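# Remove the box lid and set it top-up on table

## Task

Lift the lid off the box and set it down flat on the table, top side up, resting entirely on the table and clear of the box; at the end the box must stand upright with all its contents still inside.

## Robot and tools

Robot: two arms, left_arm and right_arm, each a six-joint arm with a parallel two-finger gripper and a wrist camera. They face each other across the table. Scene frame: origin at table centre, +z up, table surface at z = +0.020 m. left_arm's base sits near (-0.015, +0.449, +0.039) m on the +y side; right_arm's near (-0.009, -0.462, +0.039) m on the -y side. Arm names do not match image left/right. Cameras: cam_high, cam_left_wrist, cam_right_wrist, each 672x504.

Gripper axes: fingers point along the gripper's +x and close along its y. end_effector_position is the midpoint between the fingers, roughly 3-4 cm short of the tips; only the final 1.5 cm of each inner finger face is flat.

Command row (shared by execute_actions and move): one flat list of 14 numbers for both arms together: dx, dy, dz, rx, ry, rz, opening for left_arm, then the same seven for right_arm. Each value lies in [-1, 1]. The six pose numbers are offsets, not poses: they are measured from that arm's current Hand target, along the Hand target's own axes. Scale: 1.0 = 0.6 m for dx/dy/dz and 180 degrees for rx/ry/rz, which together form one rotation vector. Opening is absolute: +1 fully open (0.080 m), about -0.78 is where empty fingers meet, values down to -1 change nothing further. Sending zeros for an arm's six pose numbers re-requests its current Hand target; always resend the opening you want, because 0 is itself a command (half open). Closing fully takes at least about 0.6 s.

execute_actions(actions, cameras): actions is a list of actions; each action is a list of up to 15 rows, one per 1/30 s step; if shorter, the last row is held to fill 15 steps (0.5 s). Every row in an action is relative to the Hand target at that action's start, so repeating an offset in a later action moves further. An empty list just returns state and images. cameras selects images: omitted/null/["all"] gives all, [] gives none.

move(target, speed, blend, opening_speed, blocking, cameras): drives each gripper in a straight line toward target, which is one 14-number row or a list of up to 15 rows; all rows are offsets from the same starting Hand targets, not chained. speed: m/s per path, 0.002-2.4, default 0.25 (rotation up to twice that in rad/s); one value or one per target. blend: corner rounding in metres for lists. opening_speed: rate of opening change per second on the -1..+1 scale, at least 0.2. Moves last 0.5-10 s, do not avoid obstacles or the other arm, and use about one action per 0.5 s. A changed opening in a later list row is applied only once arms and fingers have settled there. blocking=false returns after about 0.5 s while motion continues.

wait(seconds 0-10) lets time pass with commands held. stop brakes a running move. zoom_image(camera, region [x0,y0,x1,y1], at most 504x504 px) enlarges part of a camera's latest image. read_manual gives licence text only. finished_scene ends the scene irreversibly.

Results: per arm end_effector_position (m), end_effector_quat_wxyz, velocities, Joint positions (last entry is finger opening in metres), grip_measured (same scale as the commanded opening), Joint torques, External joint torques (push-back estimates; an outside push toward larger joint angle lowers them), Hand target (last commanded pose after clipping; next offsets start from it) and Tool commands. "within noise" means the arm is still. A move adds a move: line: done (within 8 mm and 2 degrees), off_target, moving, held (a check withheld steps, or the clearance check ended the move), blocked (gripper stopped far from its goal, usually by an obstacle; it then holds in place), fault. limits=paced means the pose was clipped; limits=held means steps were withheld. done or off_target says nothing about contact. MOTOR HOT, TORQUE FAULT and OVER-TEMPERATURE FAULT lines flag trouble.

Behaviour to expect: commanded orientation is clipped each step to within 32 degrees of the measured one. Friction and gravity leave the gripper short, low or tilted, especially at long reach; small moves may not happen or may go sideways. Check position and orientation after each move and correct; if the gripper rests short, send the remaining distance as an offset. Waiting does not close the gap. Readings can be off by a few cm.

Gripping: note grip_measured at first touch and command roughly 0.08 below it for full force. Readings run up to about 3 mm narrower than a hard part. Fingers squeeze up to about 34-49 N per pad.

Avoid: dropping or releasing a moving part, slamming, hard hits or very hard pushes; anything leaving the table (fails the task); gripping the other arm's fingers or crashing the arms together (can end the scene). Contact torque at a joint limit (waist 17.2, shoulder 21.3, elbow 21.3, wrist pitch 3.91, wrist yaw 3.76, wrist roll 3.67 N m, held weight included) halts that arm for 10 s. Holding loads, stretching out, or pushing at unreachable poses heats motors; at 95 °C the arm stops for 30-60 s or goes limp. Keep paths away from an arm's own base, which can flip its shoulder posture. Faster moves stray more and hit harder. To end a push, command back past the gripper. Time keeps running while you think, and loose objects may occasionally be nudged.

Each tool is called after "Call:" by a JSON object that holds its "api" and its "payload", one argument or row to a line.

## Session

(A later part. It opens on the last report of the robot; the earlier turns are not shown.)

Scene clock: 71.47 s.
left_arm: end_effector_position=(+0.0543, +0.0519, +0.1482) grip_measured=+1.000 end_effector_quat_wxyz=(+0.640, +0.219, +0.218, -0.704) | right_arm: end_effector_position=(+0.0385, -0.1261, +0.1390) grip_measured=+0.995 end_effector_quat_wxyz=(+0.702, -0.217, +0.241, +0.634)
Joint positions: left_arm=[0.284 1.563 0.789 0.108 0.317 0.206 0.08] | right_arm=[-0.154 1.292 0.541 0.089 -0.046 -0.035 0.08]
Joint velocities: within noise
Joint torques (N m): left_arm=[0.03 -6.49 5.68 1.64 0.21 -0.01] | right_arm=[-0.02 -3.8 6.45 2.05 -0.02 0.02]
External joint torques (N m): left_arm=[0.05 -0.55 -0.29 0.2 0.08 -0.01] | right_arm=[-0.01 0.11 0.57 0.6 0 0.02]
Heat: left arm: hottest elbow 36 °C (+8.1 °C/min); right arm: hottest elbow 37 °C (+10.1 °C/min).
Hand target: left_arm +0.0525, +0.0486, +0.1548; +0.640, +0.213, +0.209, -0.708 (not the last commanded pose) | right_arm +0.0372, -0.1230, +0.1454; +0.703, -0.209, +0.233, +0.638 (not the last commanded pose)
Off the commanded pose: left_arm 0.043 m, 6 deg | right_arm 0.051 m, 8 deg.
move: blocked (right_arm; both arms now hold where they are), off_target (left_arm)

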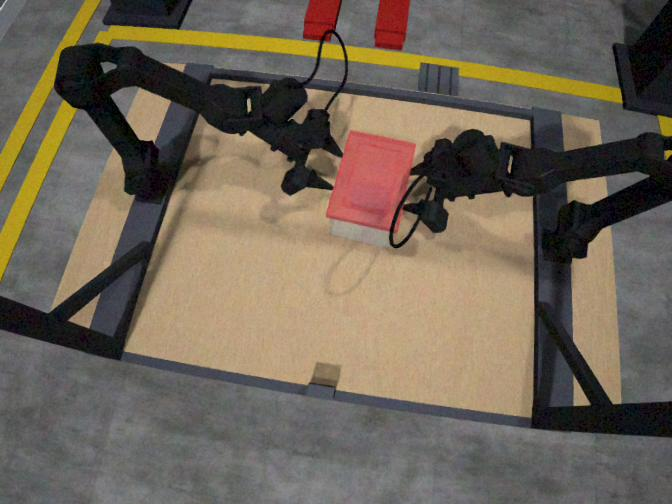

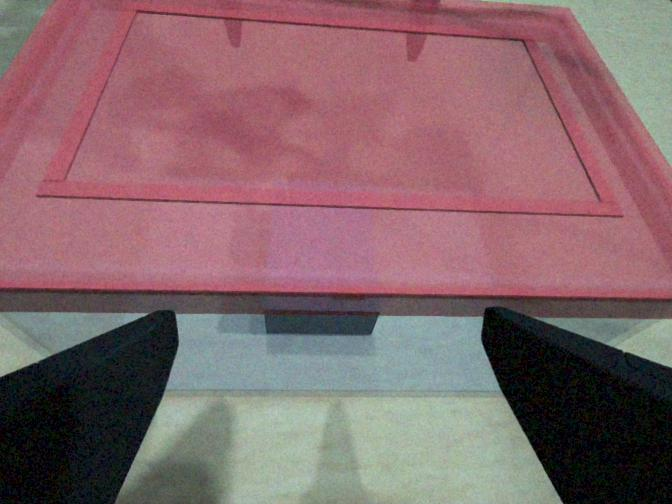

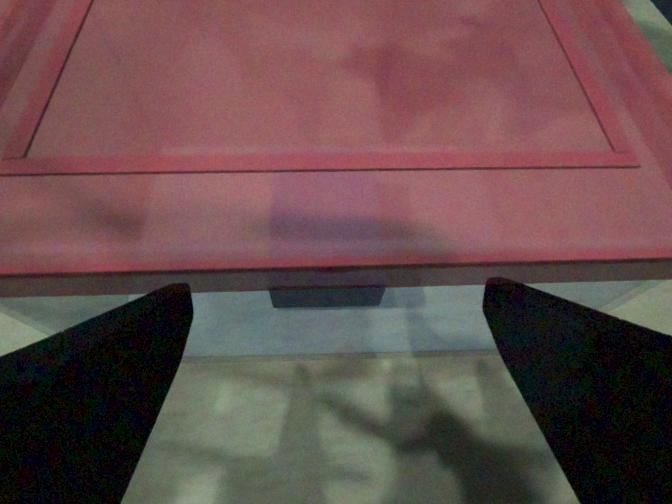

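Call:
{"api": "move", "payload": {
  "target": [
    [-0.016,0,-0.0114,0,0,0,1,-0.016,0,-0.0114,0,0,0,1],
    [-0.0097,0.003,-0.037,0,-0.193,0,1,-0.0083,0,-0.038,0,-0.202,0,1]
  ],
  "speed": [0.05,0.15]
}}

Scene clock: 85.73 s.
left_arm: end_effector_position=(+0.0535, +0.0653, +0.1391) grip_measured=+1.000 end_effector_quat_wxyz=(+0.673, -0.004, +0.012, -0.740) | right_arm: end_effector_position=(+0.0349, -0.1402, +0.1278) grip_measured=+0.995 end_effector_quat_wxyz=(+0.741, -0.039, +0.038, +0.669)
Joint positions: left_arm=[0.335 1.965 0.392 1.562 0.435 -0.019 0.08] | right_arm=[-0.157 1.77 0.102 1.559 -0.062 -0.014 0.08]
Joint velocities: within noise
Joint torques (N m): left_arm=[0.28 -5.19 2.07 2.06 0.14 -0.18] | right_arm=[-0.28 -3.02 1.69 2.44 -0.27 0.24]
External joint torques (N m): left_arm=[0.29 0.59 -0.82 0.47 0.14 -0.19] | right_arm=[-0.29 0.77 -0.7 0.83 -0.26 0.24]
Heat: left arm: hottest wrist pitch 37 °C (+4.0 °C/min); right arm: hottest elbow 35 °C (+3.0 °C/min).
Hand target: left_arm +0.0555, +0.0658, +0.1399; +0.673, -0.008, +0.009, -0.740 | right_arm +0.0354, -0.1405, +0.1300; +0.741, +0.000, +0.002, +0.672
Off the commanded pose: left_arm 0.002 m, 1 deg | right_arm 0.002 m, 6 deg.
joint sent to its limit (left arm) — joint 4 (wrist pitch), upper limit. The joint targets are off in position, not in orientation.
joint sent to its limit (right arm) — joint 4 (wrist pitch), upper limit. The joint targets are off in orientation, not in position.
move: off_target (right_arm)

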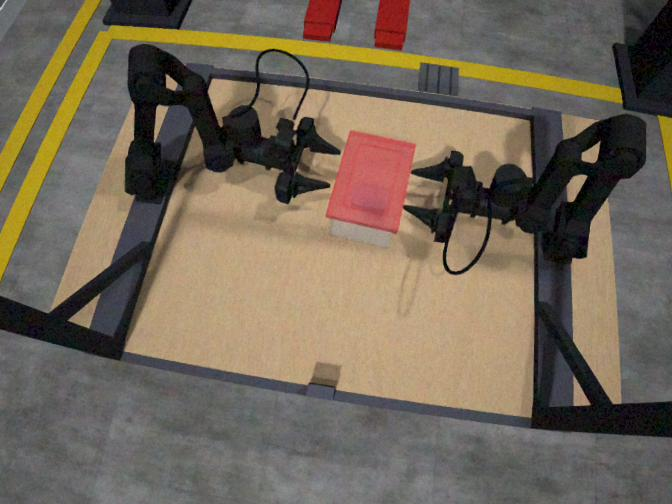

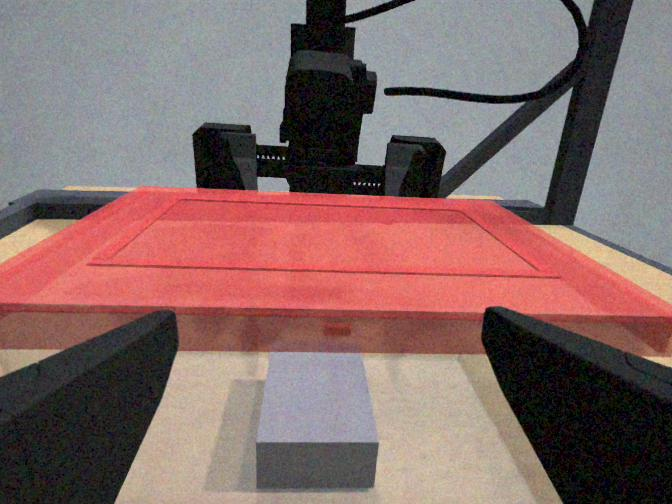

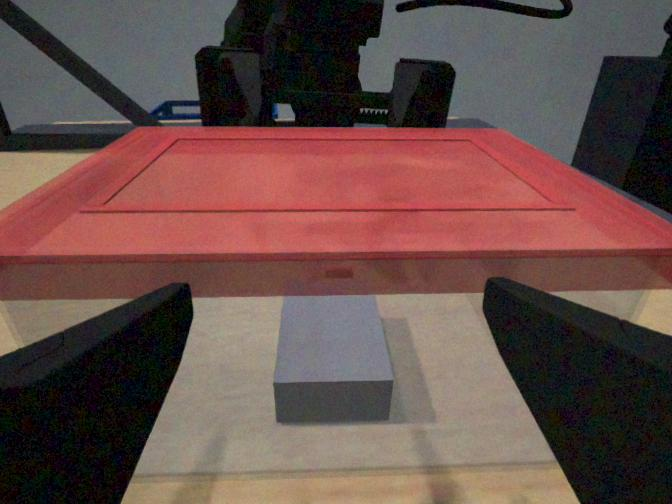

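Call:
{"api": "zoom_image", "payload": {
  "camera": "cam_left_wrist",
  "region": [0, 170, 500, 370]
}}

Call:
{"api": "zoom_image", "payload": {
  "camera": "cam_right_wrist",
  "region": [170, 180, 500, 430]
}}

Scaled by 1.008.

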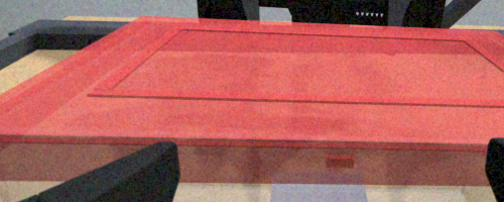

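Scaled by 1.527.

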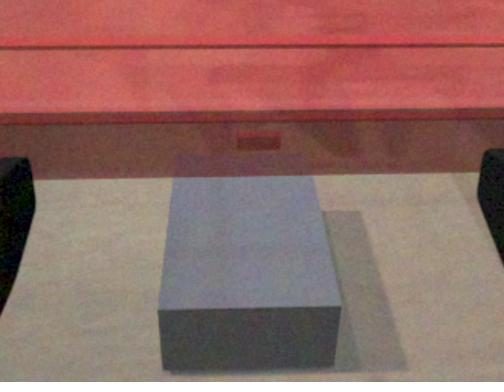

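Call:
{"api": "move", "payload": {
  "target": [
    [0.01,0,-0.0133,0,0,0,1,0.01,0,-0.002,0,0,0,1],
    [0.045,0,-0.0133,0,0,0,1,0.047,0,-0.002,0,0,0,1]
  ],
  "speed": 0.05
}}

Scene clock: 95.13 s.
left_arm: end_effector_position=(+0.0546, +0.0549, +0.1281) grip_measured=+1.000 end_effector_quat_wxyz=(+0.673, -0.003, +0.019, -0.740) | right_arm: end_effector_position=(+0.0363, -0.1310, +0.1202) grip_measured=+0.995 end_effector_quat_wxyz=(+0.739, -0.043, +0.044, +0.671)
Joint positions: left_arm=[0.326 2.031 0.435 1.573 0.426 -0.022 0.08] | right_arm=[-0.16 1.833 0.139 1.571 -0.069 -0.012 0.08]
Joint velocities: within noise
Joint torques (N m): left_arm=[-1.69 -3.56 7.65 0.48 -0.88 -0.16] | right_arm=[0.27 -0.89 9.45 1.55 0.01 0.27]
External joint torques (N m): left_arm=[-1.74 2.6 4.81 -1.14 -0.88 -0.17] | right_arm=[0.29 3.21 7.19 -0.05 0.01 0.26]
Heat: left arm: hottest wrist pitch 38 °C (+5.1 °C/min); right arm: hottest wrist pitch 35 °C (+8.1 °C/min).
Hand target: left_arm +0.0528, +0.0389, +0.1319; +0.673, -0.008, +0.009, -0.740 | right_arm +0.0382, -0.1124, +0.1287; +0.741, +0.000, +0.002, +0.672
Off the commanded pose: left_arm 0.017 m, 1 deg | right_arm 0.021 m, 7 deg.
joint read past its limit (left arm) — joint 4 (wrist pitch), upper limit.
joint read past its limit (right arm) — joint 4 (wrist pitch), upper limit.
joint sent to its limit (right arm) — joint 4 (wrist pitch), upper limit. The joint targets are off in orientation, not in position.
move: off_target (left_arm, right_arm)

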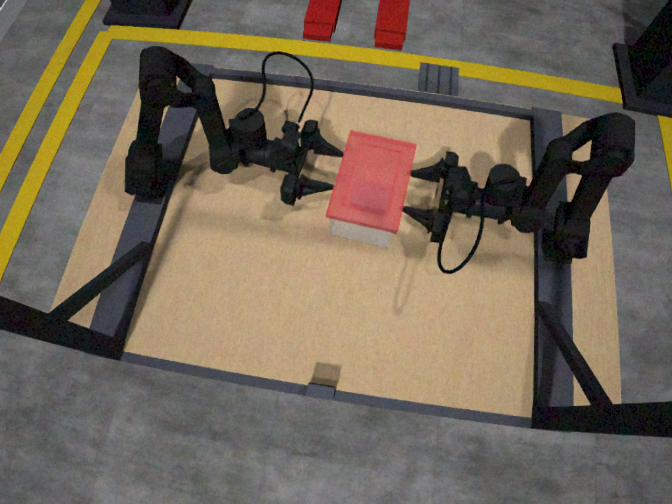

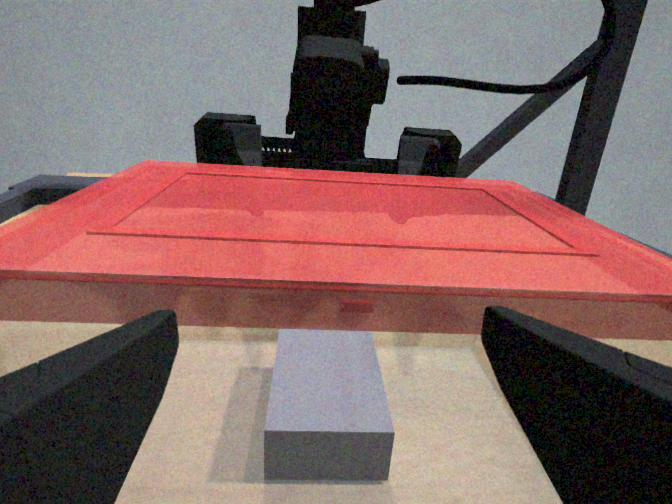

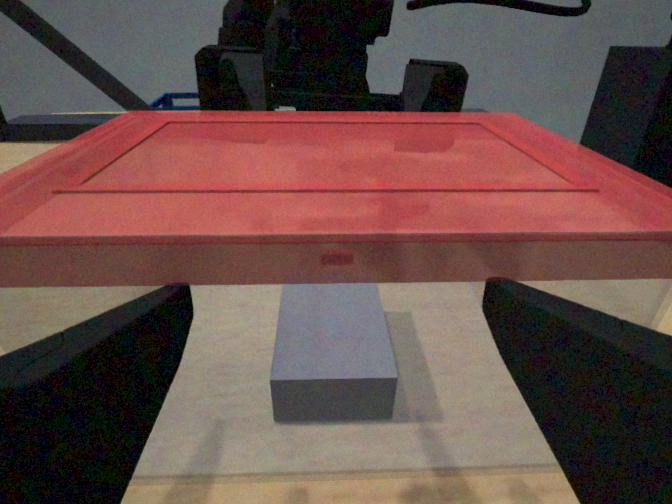

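Call:
{"api": "move", "payload": {
  "target": [0,0,0.03,0,0,0,1,0,0,0.04,0,0,0,1],
  "speed": 0.06
}}

Scene clock: 98.40 s.
left_arm: end_effector_position=(+0.0548, +0.0545, +0.1305) grip_measured=+1.000 end_effector_quat_wxyz=(+0.673, +0.007, +0.035, -0.738) | right_arm: end_effector_position=(+0.0363, -0.1310, +0.1243) grip_measured=+0.995 end_effector_quat_wxyz=(+0.739, -0.040, +0.042, +0.671)
Joint positions: left_arm=[0.324 1.968 0.437 1.467 0.421 -0.016 0.08] | right_arm=[-0.16 1.809 0.139 1.554 -0.069 -0.01 0.08]
Joint velocities: within noise
Joint torques (N m): left_arm=[-1.48 -7.52 7.7 1.16 -0.65 -0.19] | right_arm=[0.26 -6.07 9.13 2.7 0.04 0.35]
External joint torques (N m): left_arm=[-1.48 -1.49 4.55 -0.45 -0.67 -0.19] | right_arm=[0.27 -2.07 6.77 1.11 0.04 0.35]
Heat: left arm: hottest wrist pitch 37 °C (+4.0 °C/min); right arm: hottest elbow 35 °C (+1.0 °C/min).
Hand target: left_arm +0.0532, +0.0389, +0.1499; +0.673, -0.008, +0.009, -0.740 | right_arm +0.0383, -0.1123, +0.1527; +0.741, +0.000, +0.002, +0.672
Off the commanded pose: left_arm 0.025 m, 4 deg | right_arm 0.034 m, 6 deg.
joint sent to its limit (right arm) — joint 4 (wrist pitch), upper limit. The joint targets are off in position, not in orientation.
move: off_target (left_arm, right_arm)

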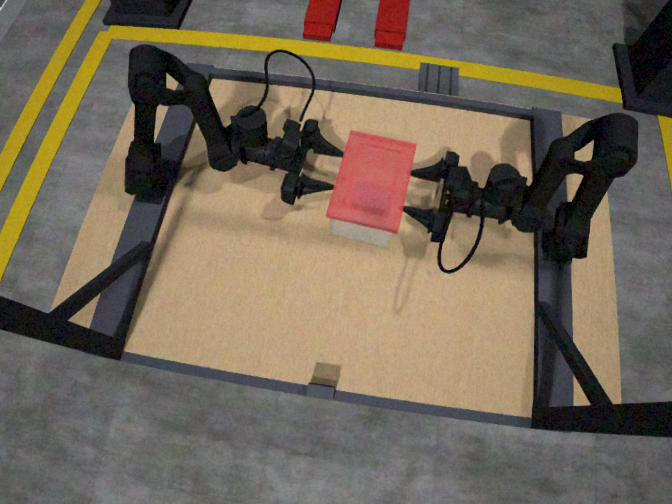

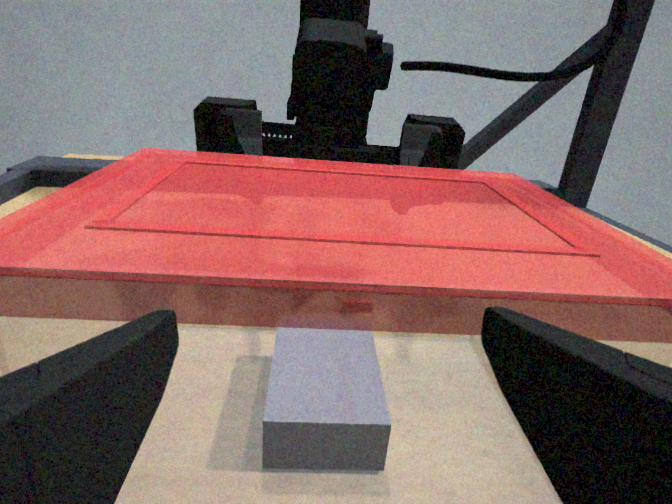

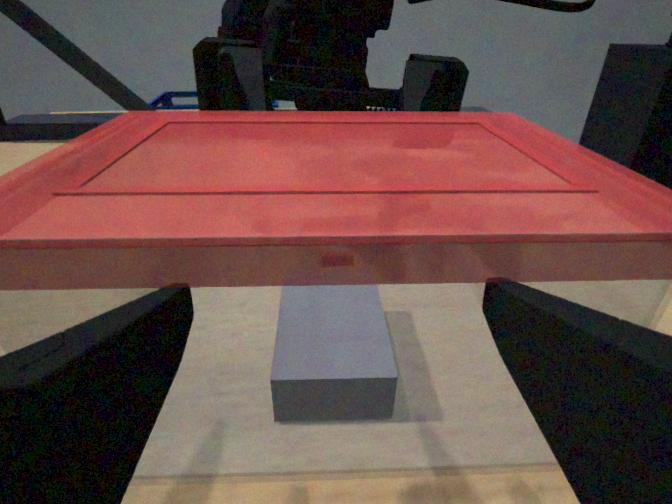

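Call:
{"api": "move", "payload": {
  "target": [0,0,0.03,0,0,0,1,0,0,0.03,0,0,0,1],
  "speed": 0.06
}}

Scene clock: 101.10 s.
left_arm: end_effector_position=(+0.0543, +0.0542, +0.1341) grip_measured=+1.000 end_effector_quat_wxyz=(+0.675, +0.016, +0.055, -0.736) | right_arm: end_effector_position=(+0.0345, -0.1351, +0.1263) grip_measured=+0.995 end_effector_quat_wxyz=(+0.738, -0.052, +0.061, +0.670)
Joint positions: left_arm=[0.32 1.897 0.441 1.349 0.412 -0.016 0.08] | right_arm=[-0.154 1.684 0.133 1.391 -0.063 -0.006 0.08]
Joint velocities: within noise
Joint torques (N m): left_arm=[-0.04 -6.38 3.42 1.68 0.07 -0.01] | right_arm=[-0.02 -3.96 3.71 2.42 -0.01 0.03]
External joint torques (N m): left_arm=[-0.05 -0.4 -0.14 0.03 0.04 -0.02] | right_arm=[-0.02 -0.24 0.77 0.83 0 0.03]
Heat: left arm: hottest wrist pitch 37 °C (+5.1 °C/min); right arm: hottest wrist pitch 36 °C (+9.1 °C/min).
Hand target: left_arm +0.0536, +0.0516, +0.1395; +0.674, +0.012, +0.048, -0.737 (not the last commanded pose) | right_arm +0.0360, -0.1319, +0.1352; +0.740, -0.040, +0.049, +0.670 (not the last commanded pose)
Off the commanded pose: left_arm 0.037 m, 6 deg | right_arm 0.050 m, 9 deg.
blocked (right_arm)
move: off_target (left_arm, right_arm)

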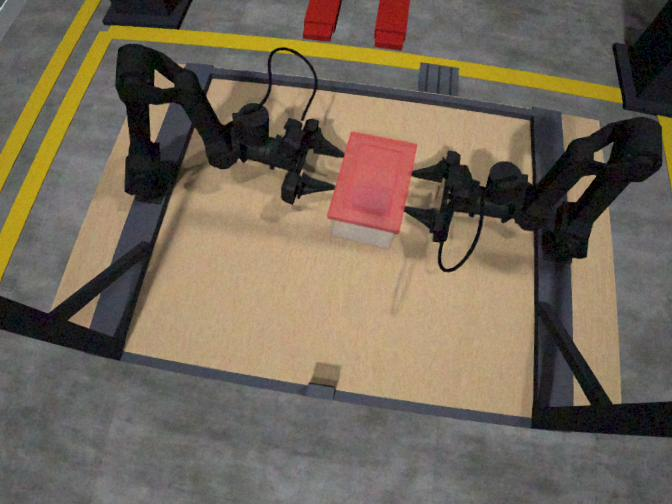

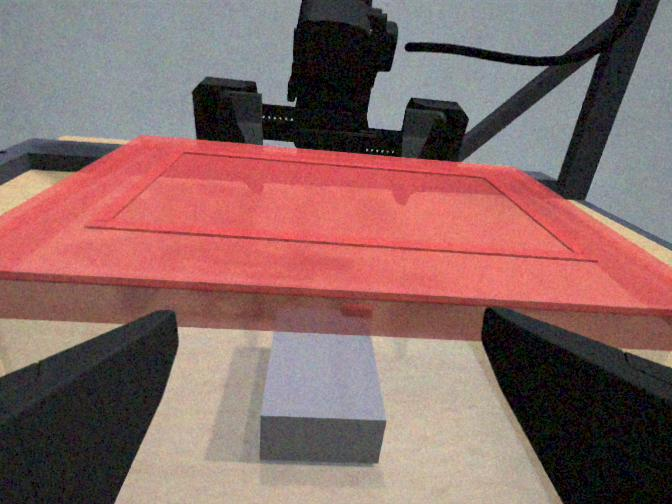

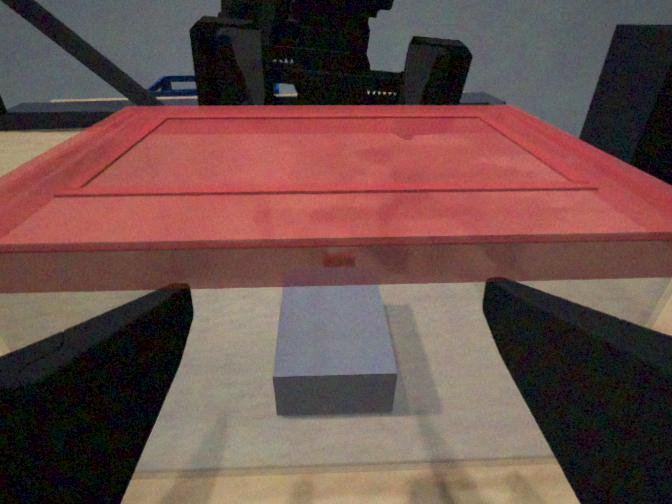

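Call:
{"api": "zoom_image", "payload": {
  "camera": "cam_right_wrist",
  "region": [120, 230, 560, 504]
}}

Call:
{"api": "zoom_image", "payload": {
  "camera": "cam_high",
  "region": [300, 110, 440, 270]
}}

Scaled by 1.145.

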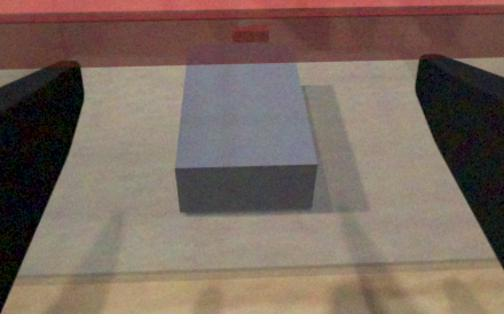

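Scaled by 3.150.

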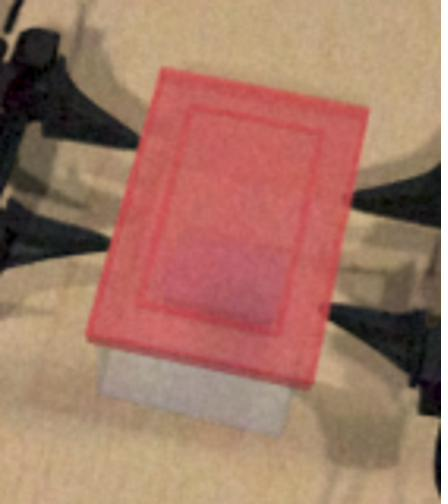

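Call:
{"api": "move", "payload": {
  "target": [
    [-0.0233,0,-0.003,0,0,0,1,-0.0233,0,-0.003,0,0,0,1],
    [-0.0233,-0.13,-0.01,0,0,0,0.1,-0.0233,0.13,-0.0067,0,0,0,0.1]
  ],
  "speed": [0.05,0.15]
}}

Scene clock: 119.67 s.
left_arm: end_effector_position=(-0.0241, +0.0730, +0.1307) grip_measured=+0.103 end_effector_quat_wxyz=(+0.671, +0.021, +0.057, -0.739) | right_arm: end_effector_position=(-0.0427, -0.1430, +0.1281) grip_measured=+0.103 end_effector_quat_wxyz=(+0.736, -0.053, +0.050, +0.673)
Joint positions: left_arm=[0.021 1.843 0.311 1.424 0.123 -0.042 0.04] | right_arm=[0.277 1.68 0.116 1.408 0.357 0.045 0.04]
Joint velocities: within noise
Joint torques (N m): left_arm=[-0.29 -7.13 2.22 2.13 -0.1 -0.18] | right_arm=[0.28 -2.9 4.34 1.61 0.25 0.23]
External joint torques (N m): left_arm=[-0.33 -1.99 -0.94 0.49 -0.1 -0.18] | right_arm=[0.27 0.72 1.48 0.04 0.21 0.23]
Heat: left arm: hottest wrist pitch 36 °C (+3.0 °C/min); right arm: hottest wrist pitch 35 °C (+5.0 °C/min).
Hand target: left_arm -0.0230, +0.0728, +0.1389; +0.674, +0.012, +0.048, -0.737 | right_arm -0.0431, -0.1385, +0.1334; +0.740, -0.040, +0.049, +0.670
Off the commanded pose: left_arm 0.008 m, 2 deg | right_arm 0.007 m, 2 deg.
move: done

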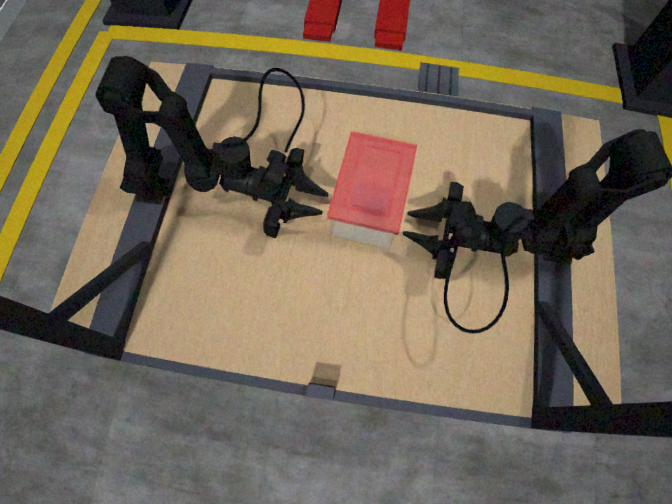

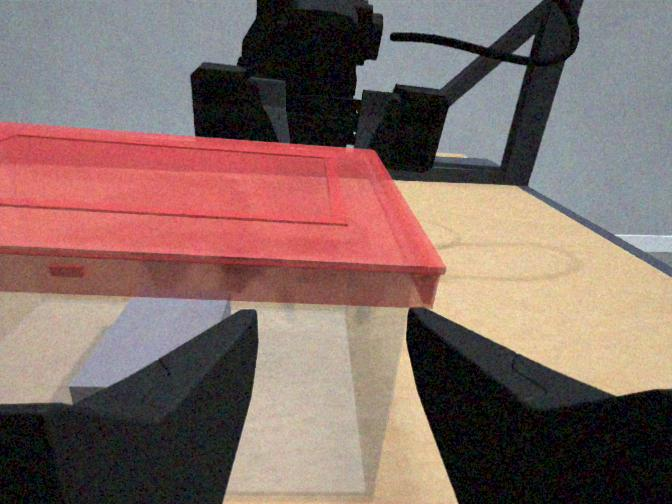

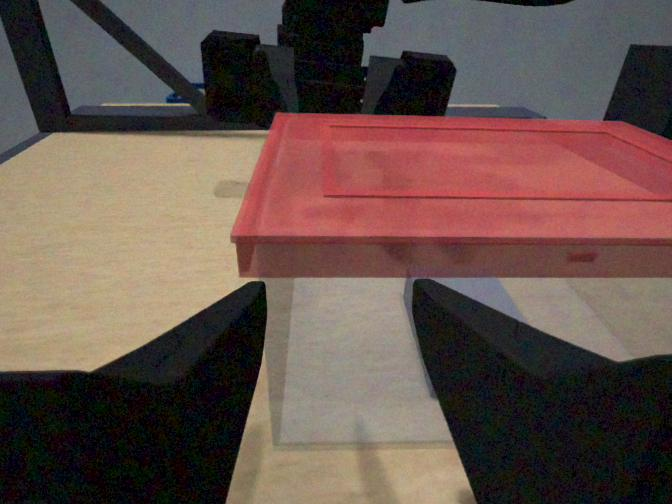

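Call:
{"api": "move", "payload": {
  "target": [
    [0,0,-0.010,0,0,0,0.1,0,0,-0.0133,0,0,0,0.1],
    [0.032,0,-0.010,0,0,0,0.1,0.04,0,-0.0133,0,0,0,0.1]
  ],
  "speed": [0.05,0.05]
}}

Scene clock: 123.33 s.
left_arm: end_effector_position=(-0.0228, +0.0611, +0.1300) grip_measured=+0.103 end_effector_quat_wxyz=(+0.675, +0.014, +0.050, -0.736) | right_arm: end_effector_position=(-0.0423, -0.1258, +0.1170) grip_measured=+0.103 end_effector_quat_wxyz=(+0.738, -0.053, +0.053, +0.670)
Joint positions: left_arm=[0.019 1.899 0.355 1.455 0.113 -0.044 0.04] | right_arm=[0.255 1.816 0.177 1.48 0.342 0.046 0.04]
Joint velocities: within noise
Joint torques (N m): left_arm=[-0.36 -4.03 4.94 0.86 -0.12 -0.18] | right_arm=[-1.02 -2.38 6 1.59 -0.31 0.04]
External joint torques (N m): left_arm=[-0.42 1.54 1.79 -0.81 -0.12 -0.19] | right_arm=[-0.99 1.89 3.48 -0.01 -0.34 0.03]
Heat: left arm: hottest wrist pitch 37 °C (+4.0 °C/min); right arm: hottest wrist pitch 35 °C (+5.1 °C/min).
Hand target: left_arm -0.0251, +0.0543, +0.1314; +0.674, +0.012, +0.048, -0.737 | right_arm -0.0409, -0.1158, +0.1225; +0.740, -0.040, +0.049, +0.670
Off the commanded pose: left_arm 0.007 m, 0 deg | right_arm 0.011 m, 2 deg.
move: off_target (right_arm)

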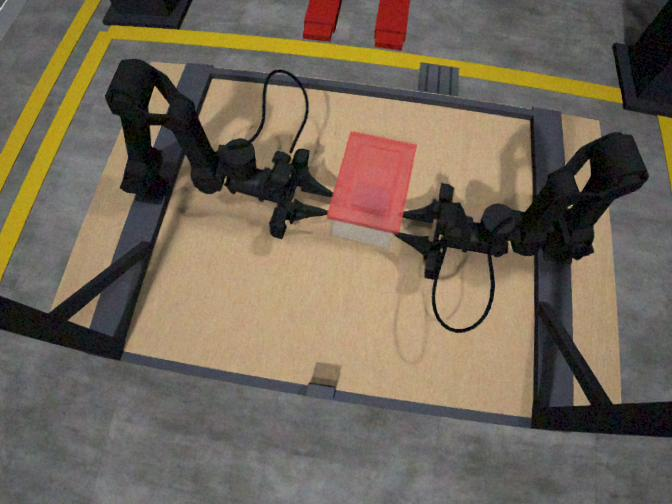

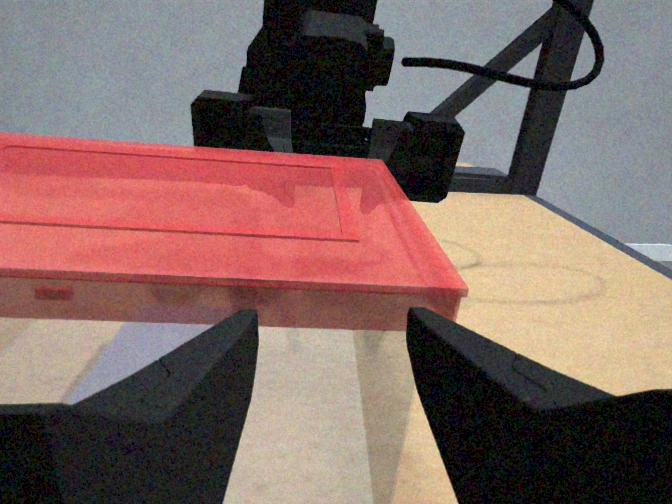

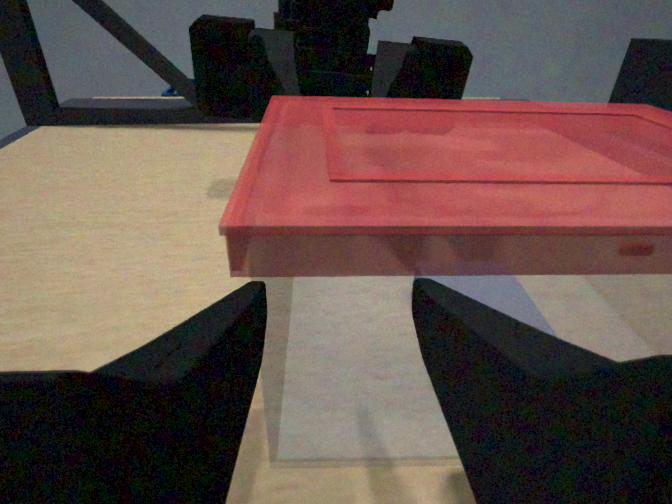

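Call:
{"api": "move", "payload": {
  "target": [
    [-0.018,0,-0.018,0,0,0,0.1,0,0,0,0,0,0,0.1],
    [0.0133,0,-0.018,0,0,0,0.1,0,0,0,0,0,0,0.1]
  ],
  "speed": [0.05,0.05]
}}

Call:
{"api": "zoom_image", "payload": {
  "camera": "cam_right_wrist",
  "region": [210, 200, 490, 480]
}}

Scene clock: 128.40 s.
left_arm: end_effector_position=(-0.0245, +0.0601, +0.1174) grip_measured=+0.103 end_effector_quat_wxyz=(+0.673, +0.017, +0.053, -0.738) | right_arm: end_effector_position=(-0.0415, -0.1225, +0.1172) grip_measured=+0.103 end_effector_quat_wxyz=(+0.739, -0.051, +0.052, +0.669)
Joint positions: left_arm=[0.014 1.972 0.36 1.516 0.113 -0.045 0.04] | right_arm=[0.249 1.825 0.189 1.48 0.339 0.046 0.04]
Joint velocities: within noise
Joint torques (N m): left_arm=[-0.38 -3.3 6.93 0.33 -0.33 -0.15] | right_arm=[-0.5 -3.29 4.55 1.58 -0.22 0.03]
External joint torques (N m): left_arm=[-0.38 2.41 4.14 -1.35 -0.33 -0.16] | right_arm=[-0.5 1.01 2.07 0.01 -0.25 0.03]
Heat: left arm: hottest wrist pitch 36 °C (+2.0 °C/min); right arm: hottest wrist pitch 34 °C (+3.0 °C/min).
Hand target: left_arm -0.0263, +0.0473, +0.1200; +0.674, +0.012, +0.048, -0.737 | right_arm -0.0409, -0.1158, +0.1225; +0.740, -0.040, +0.049, +0.670
Off the commanded pose: left_arm 0.013 m, 1 deg | right_arm 0.009 m, 1 deg.
move: off_target (left_arm, right_arm)

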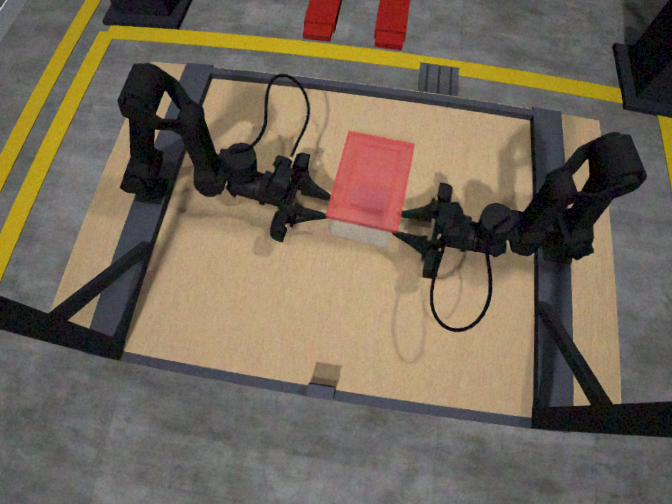

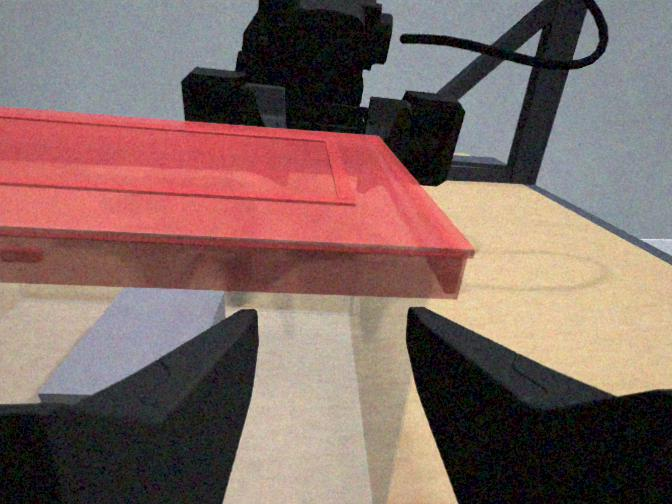

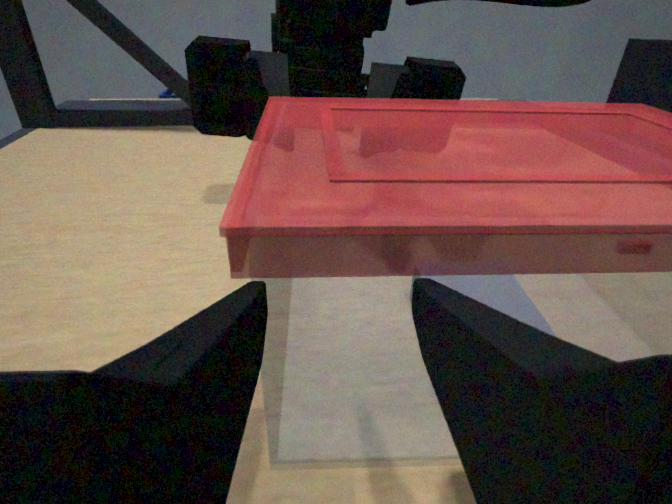

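Scaled by 1.800.

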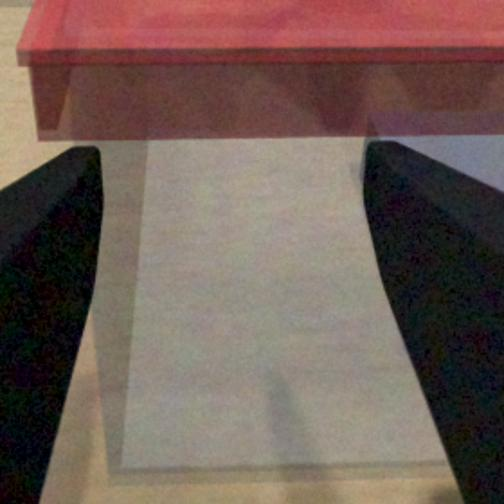

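Call:
{"api": "move", "payload": {
  "target": [0,0,0.05,0,0,0,0.1,0,0,0.045,0,0,0,0.1],
  "speed": 0.07
}}

Scene clock: 131.07 s.
left_arm: end_effector_position=(-0.0251, +0.0560, +0.1240) grip_measured=+0.103 end_effector_quat_wxyz=(+0.671, +0.038, +0.078, -0.736) | right_arm: end_effector_position=(-0.0404, -0.1266, +0.1238) grip_measured=+0.103 end_effector_quat_wxyz=(+0.735, -0.080, +0.069, +0.670)
Joint positions: left_arm=[0.013 1.851 0.387 1.301 0.113 -0.045 0.04] | right_arm=[0.243 1.643 0.194 1.227 0.325 0.046 0.04]
Joint velocities: within noise
Joint torques (N m): left_arm=[0.08 -9.18 6.48 2.15 -0.07 -0.14] | right_arm=[-0.53 -5.97 8.27 2.57 -0.17 0]
External joint torques (N m): left_arm=[0.05 -3.55 2.94 0.47 -0.08 -0.15] | right_arm=[-0.54 -2.04 4.85 0.98 -0.21 0]
Heat: left arm: hottest wrist pitch 36 °C (+0.0 °C/min); right arm: hottest wrist pitch 34 °C (+2.0 °C/min).
Hand target: left_arm -0.0249, +0.0447, +0.1498; +0.674, +0.012, +0.048, -0.737 | right_arm -0.0404, -0.1124, +0.1493; +0.740, -0.040, +0.049, +0.670
Off the commanded pose: left_arm 0.028 m, 5 deg | right_arm 0.029 m, 5 deg.
move: off_target (left_arm, right_arm)

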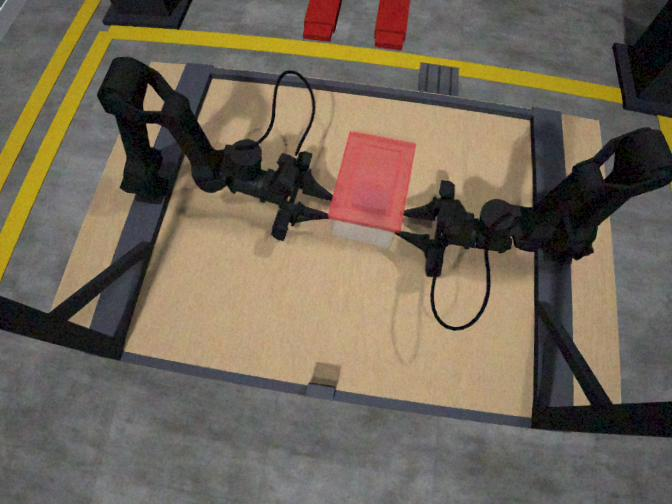

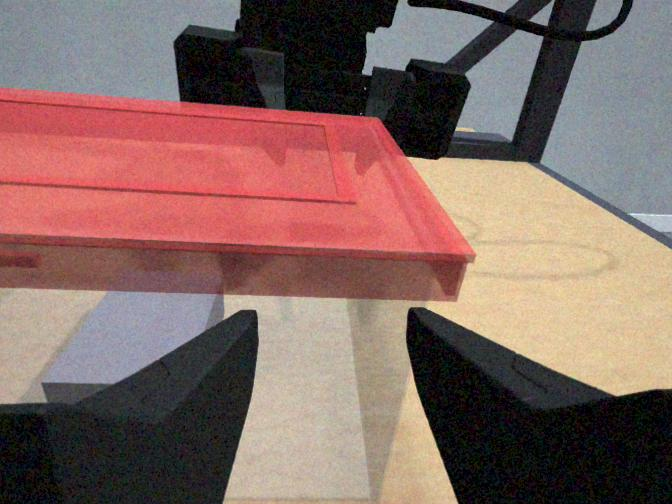

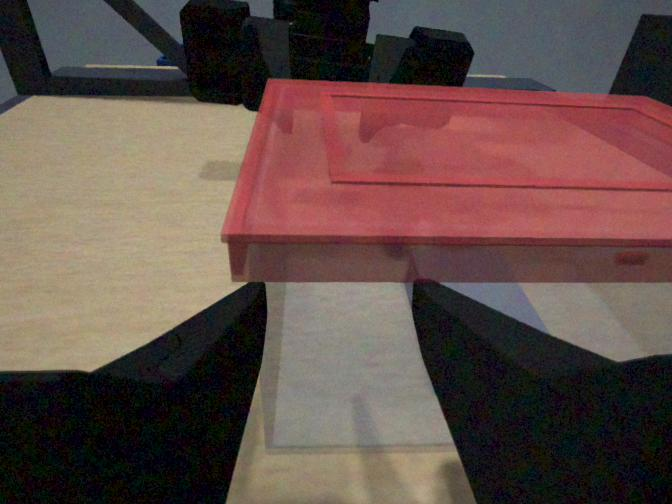

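Call:
{"api": "move", "payload": {
  "target": [0,0,0.028,0,0,0,0.1,0,0,0.028,0,0,0,0.1],
  "speed": 0.1
}}

Scene clock: 133.10 s.
left_arm: end_effector_position=(-0.0238, +0.0559, +0.1361) grip_measured=+0.103 end_effector_quat_wxyz=(+0.672, +0.042, +0.082, -0.735) | right_arm: end_effector_position=(-0.0394, -0.1262, +0.1356) grip_measured=+0.103 end_effector_quat_wxyz=(+0.735, -0.082, +0.074, +0.668)
Joint positions: left_arm=[0.016 1.765 0.398 1.192 0.113 -0.045 0.04] | right_arm=[0.239 1.532 0.214 1.086 0.322 0.052 0.04]
Joint velocities: within noise
Joint torques (N m): left_arm=[0.15 -9.29 7.63 2.36 0.03 -0.14] | right_arm=[-0.48 -5.74 9.91 2.67 -0.19 -0.02]
External joint torques (N m): left_arm=[0.13 -3.86 3.62 0.69 0.03 -0.14] | right_arm=[-0.48 -2 5.9 1.09 -0.23 -0.03]
Heat: left arm: hottest wrist pitch 36 °C (+0.0 °C/min); right arm: hottest wrist pitch 35 °C (+3.0 °C/min).
Hand target: left_arm -0.0241, +0.0432, +0.1666; +0.674, +0.012, +0.048, -0.737 | right_arm -0.0401, -0.1103, +0.1659; +0.740, -0.040, +0.049, +0.670
Off the commanded pose: left_arm 0.033 m, 5 deg | right_arm 0.034 m, 6 deg.
move: off_target (left_arm, right_arm)

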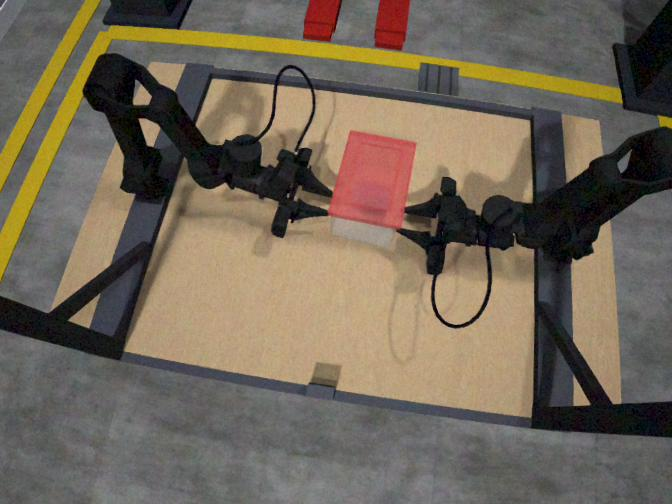

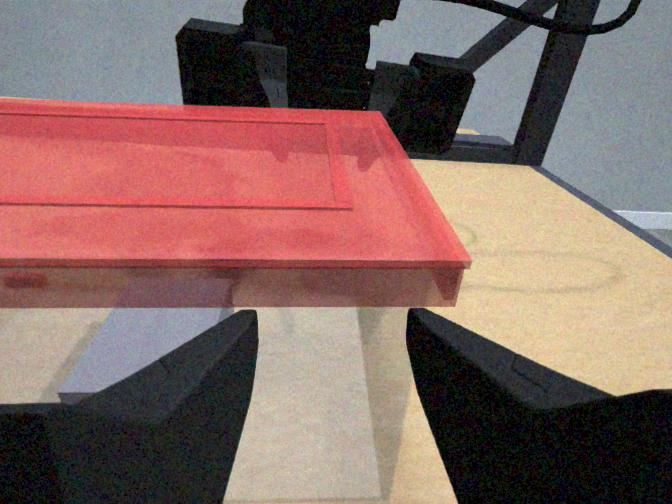

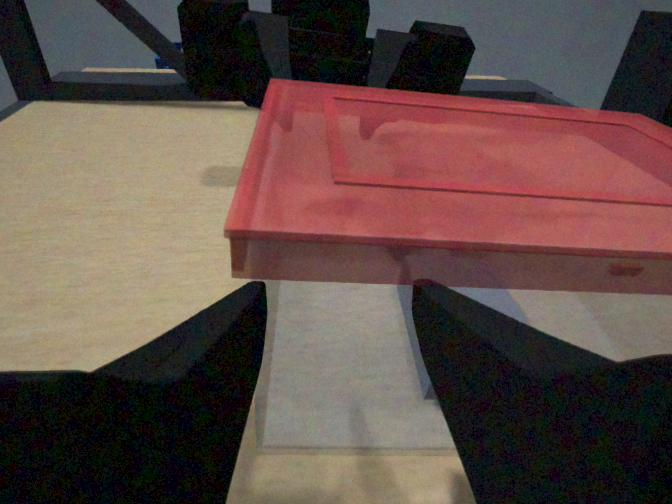

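Call:
{"api": "zoom_image", "payload": {
  "camera": "cam_right_wrist",
  "region": [200, 200, 672, 504]
}}

Call:
{"api": "zoom_image", "payload": {
  "camera": "cam_high",
  "region": [300, 110, 440, 270]
}}

Scaled by 1.068.

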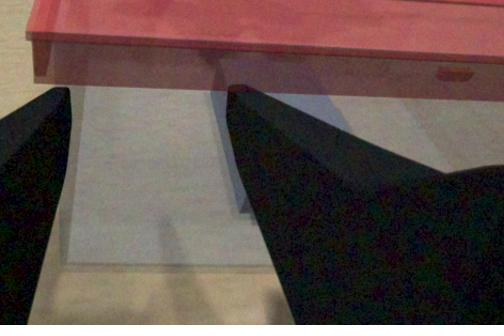

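Scaled by 3.150.

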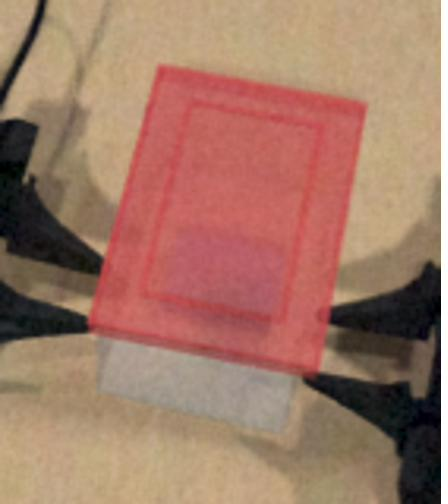

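Call:
{"api": "move", "payload": {
  "target": [0,0,0.02,0,0,0,0.1,0,0,0.02,0,0,0,0.1],
  "speed": 0.08
}}

Call:
{"api": "zoom_image", "payload": {
  "camera": "cam_high",
  "region": [300, 110, 440, 270]
}}

Scene clock: 136.53 s.
left_arm: end_effector_position=(-0.0235, +0.0559, +0.1447) grip_measured=+0.103 end_effector_quat_wxyz=(+0.672, +0.045, +0.085, -0.734) | right_arm: end_effector_position=(-0.0392, -0.1257, +0.1440) grip_measured=+0.103 end_effector_quat_wxyz=(+0.735, -0.085, +0.076, +0.668)
Joint positions: left_arm=[0.018 1.708 0.409 1.117 0.114 -0.045 0.04] | right_arm=[0.237 1.463 0.232 0.991 0.32 0.052 0.04]
Joint velocities: within noise
Joint torques (N m): left_arm=[0.21 -9.37 8.46 2.49 0.06 -0.12] | right_arm=[-0.52 -5.68 11.06 2.8 -0.18 -0.04]
External joint torques (N m): left_arm=[0.15 -4.02 4.12 0.82 0.06 -0.13] | right_arm=[-0.5 -2.07 6.7 1.23 -0.23 -0.04]
Heat: left arm: hottest wrist pitch 37 °C (+1.0 °C/min); right arm: hottest wrist pitch 36 °C (+4.0 °C/min).
Hand target: left_arm -0.0235, +0.0422, +0.1785; +0.674, +0.012, +0.048, -0.737 | right_arm -0.0399, -0.1088, +0.1778; +0.740, -0.040, +0.049, +0.670
Off the commanded pose: left_arm 0.036 m, 6 deg | right_arm 0.038 m, 6 deg.
move: off_target (left_arm, right_arm)

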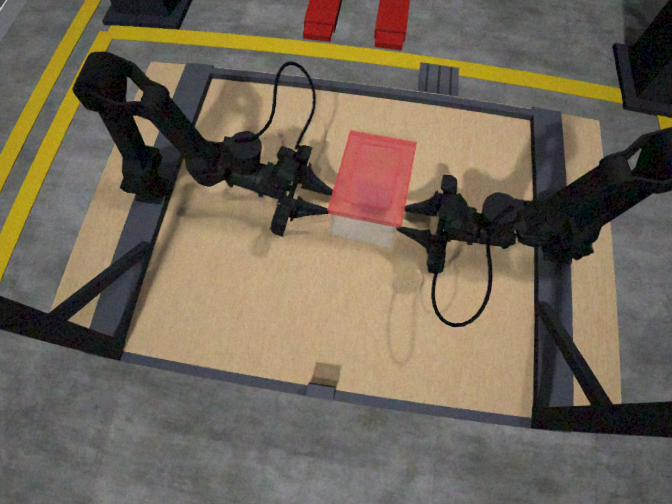

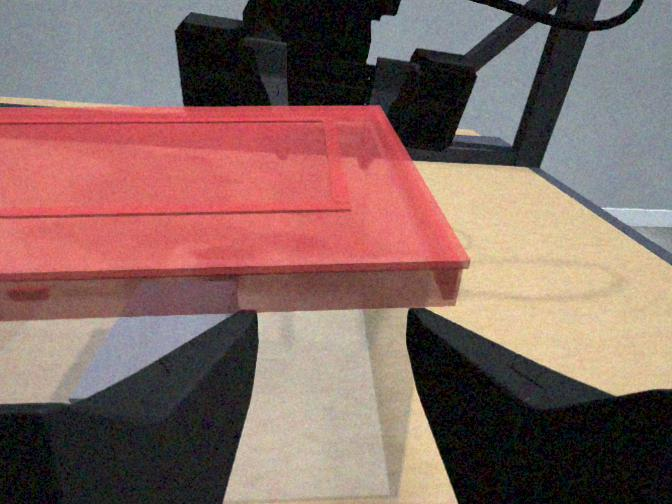

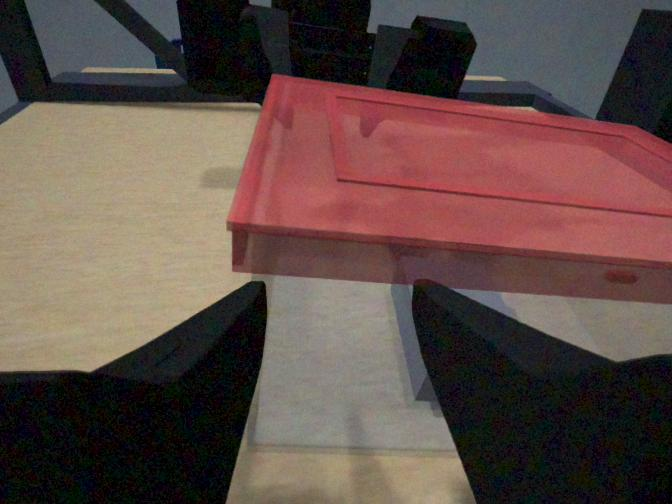

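Scaled by 3.150.

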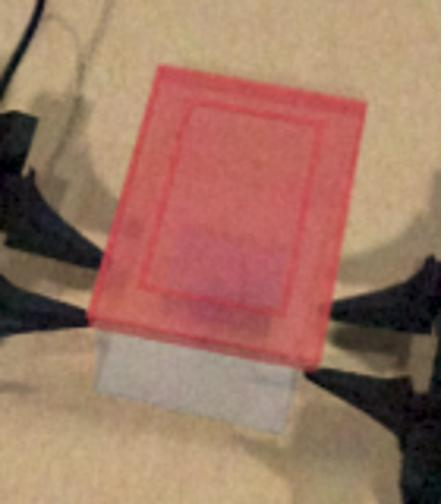

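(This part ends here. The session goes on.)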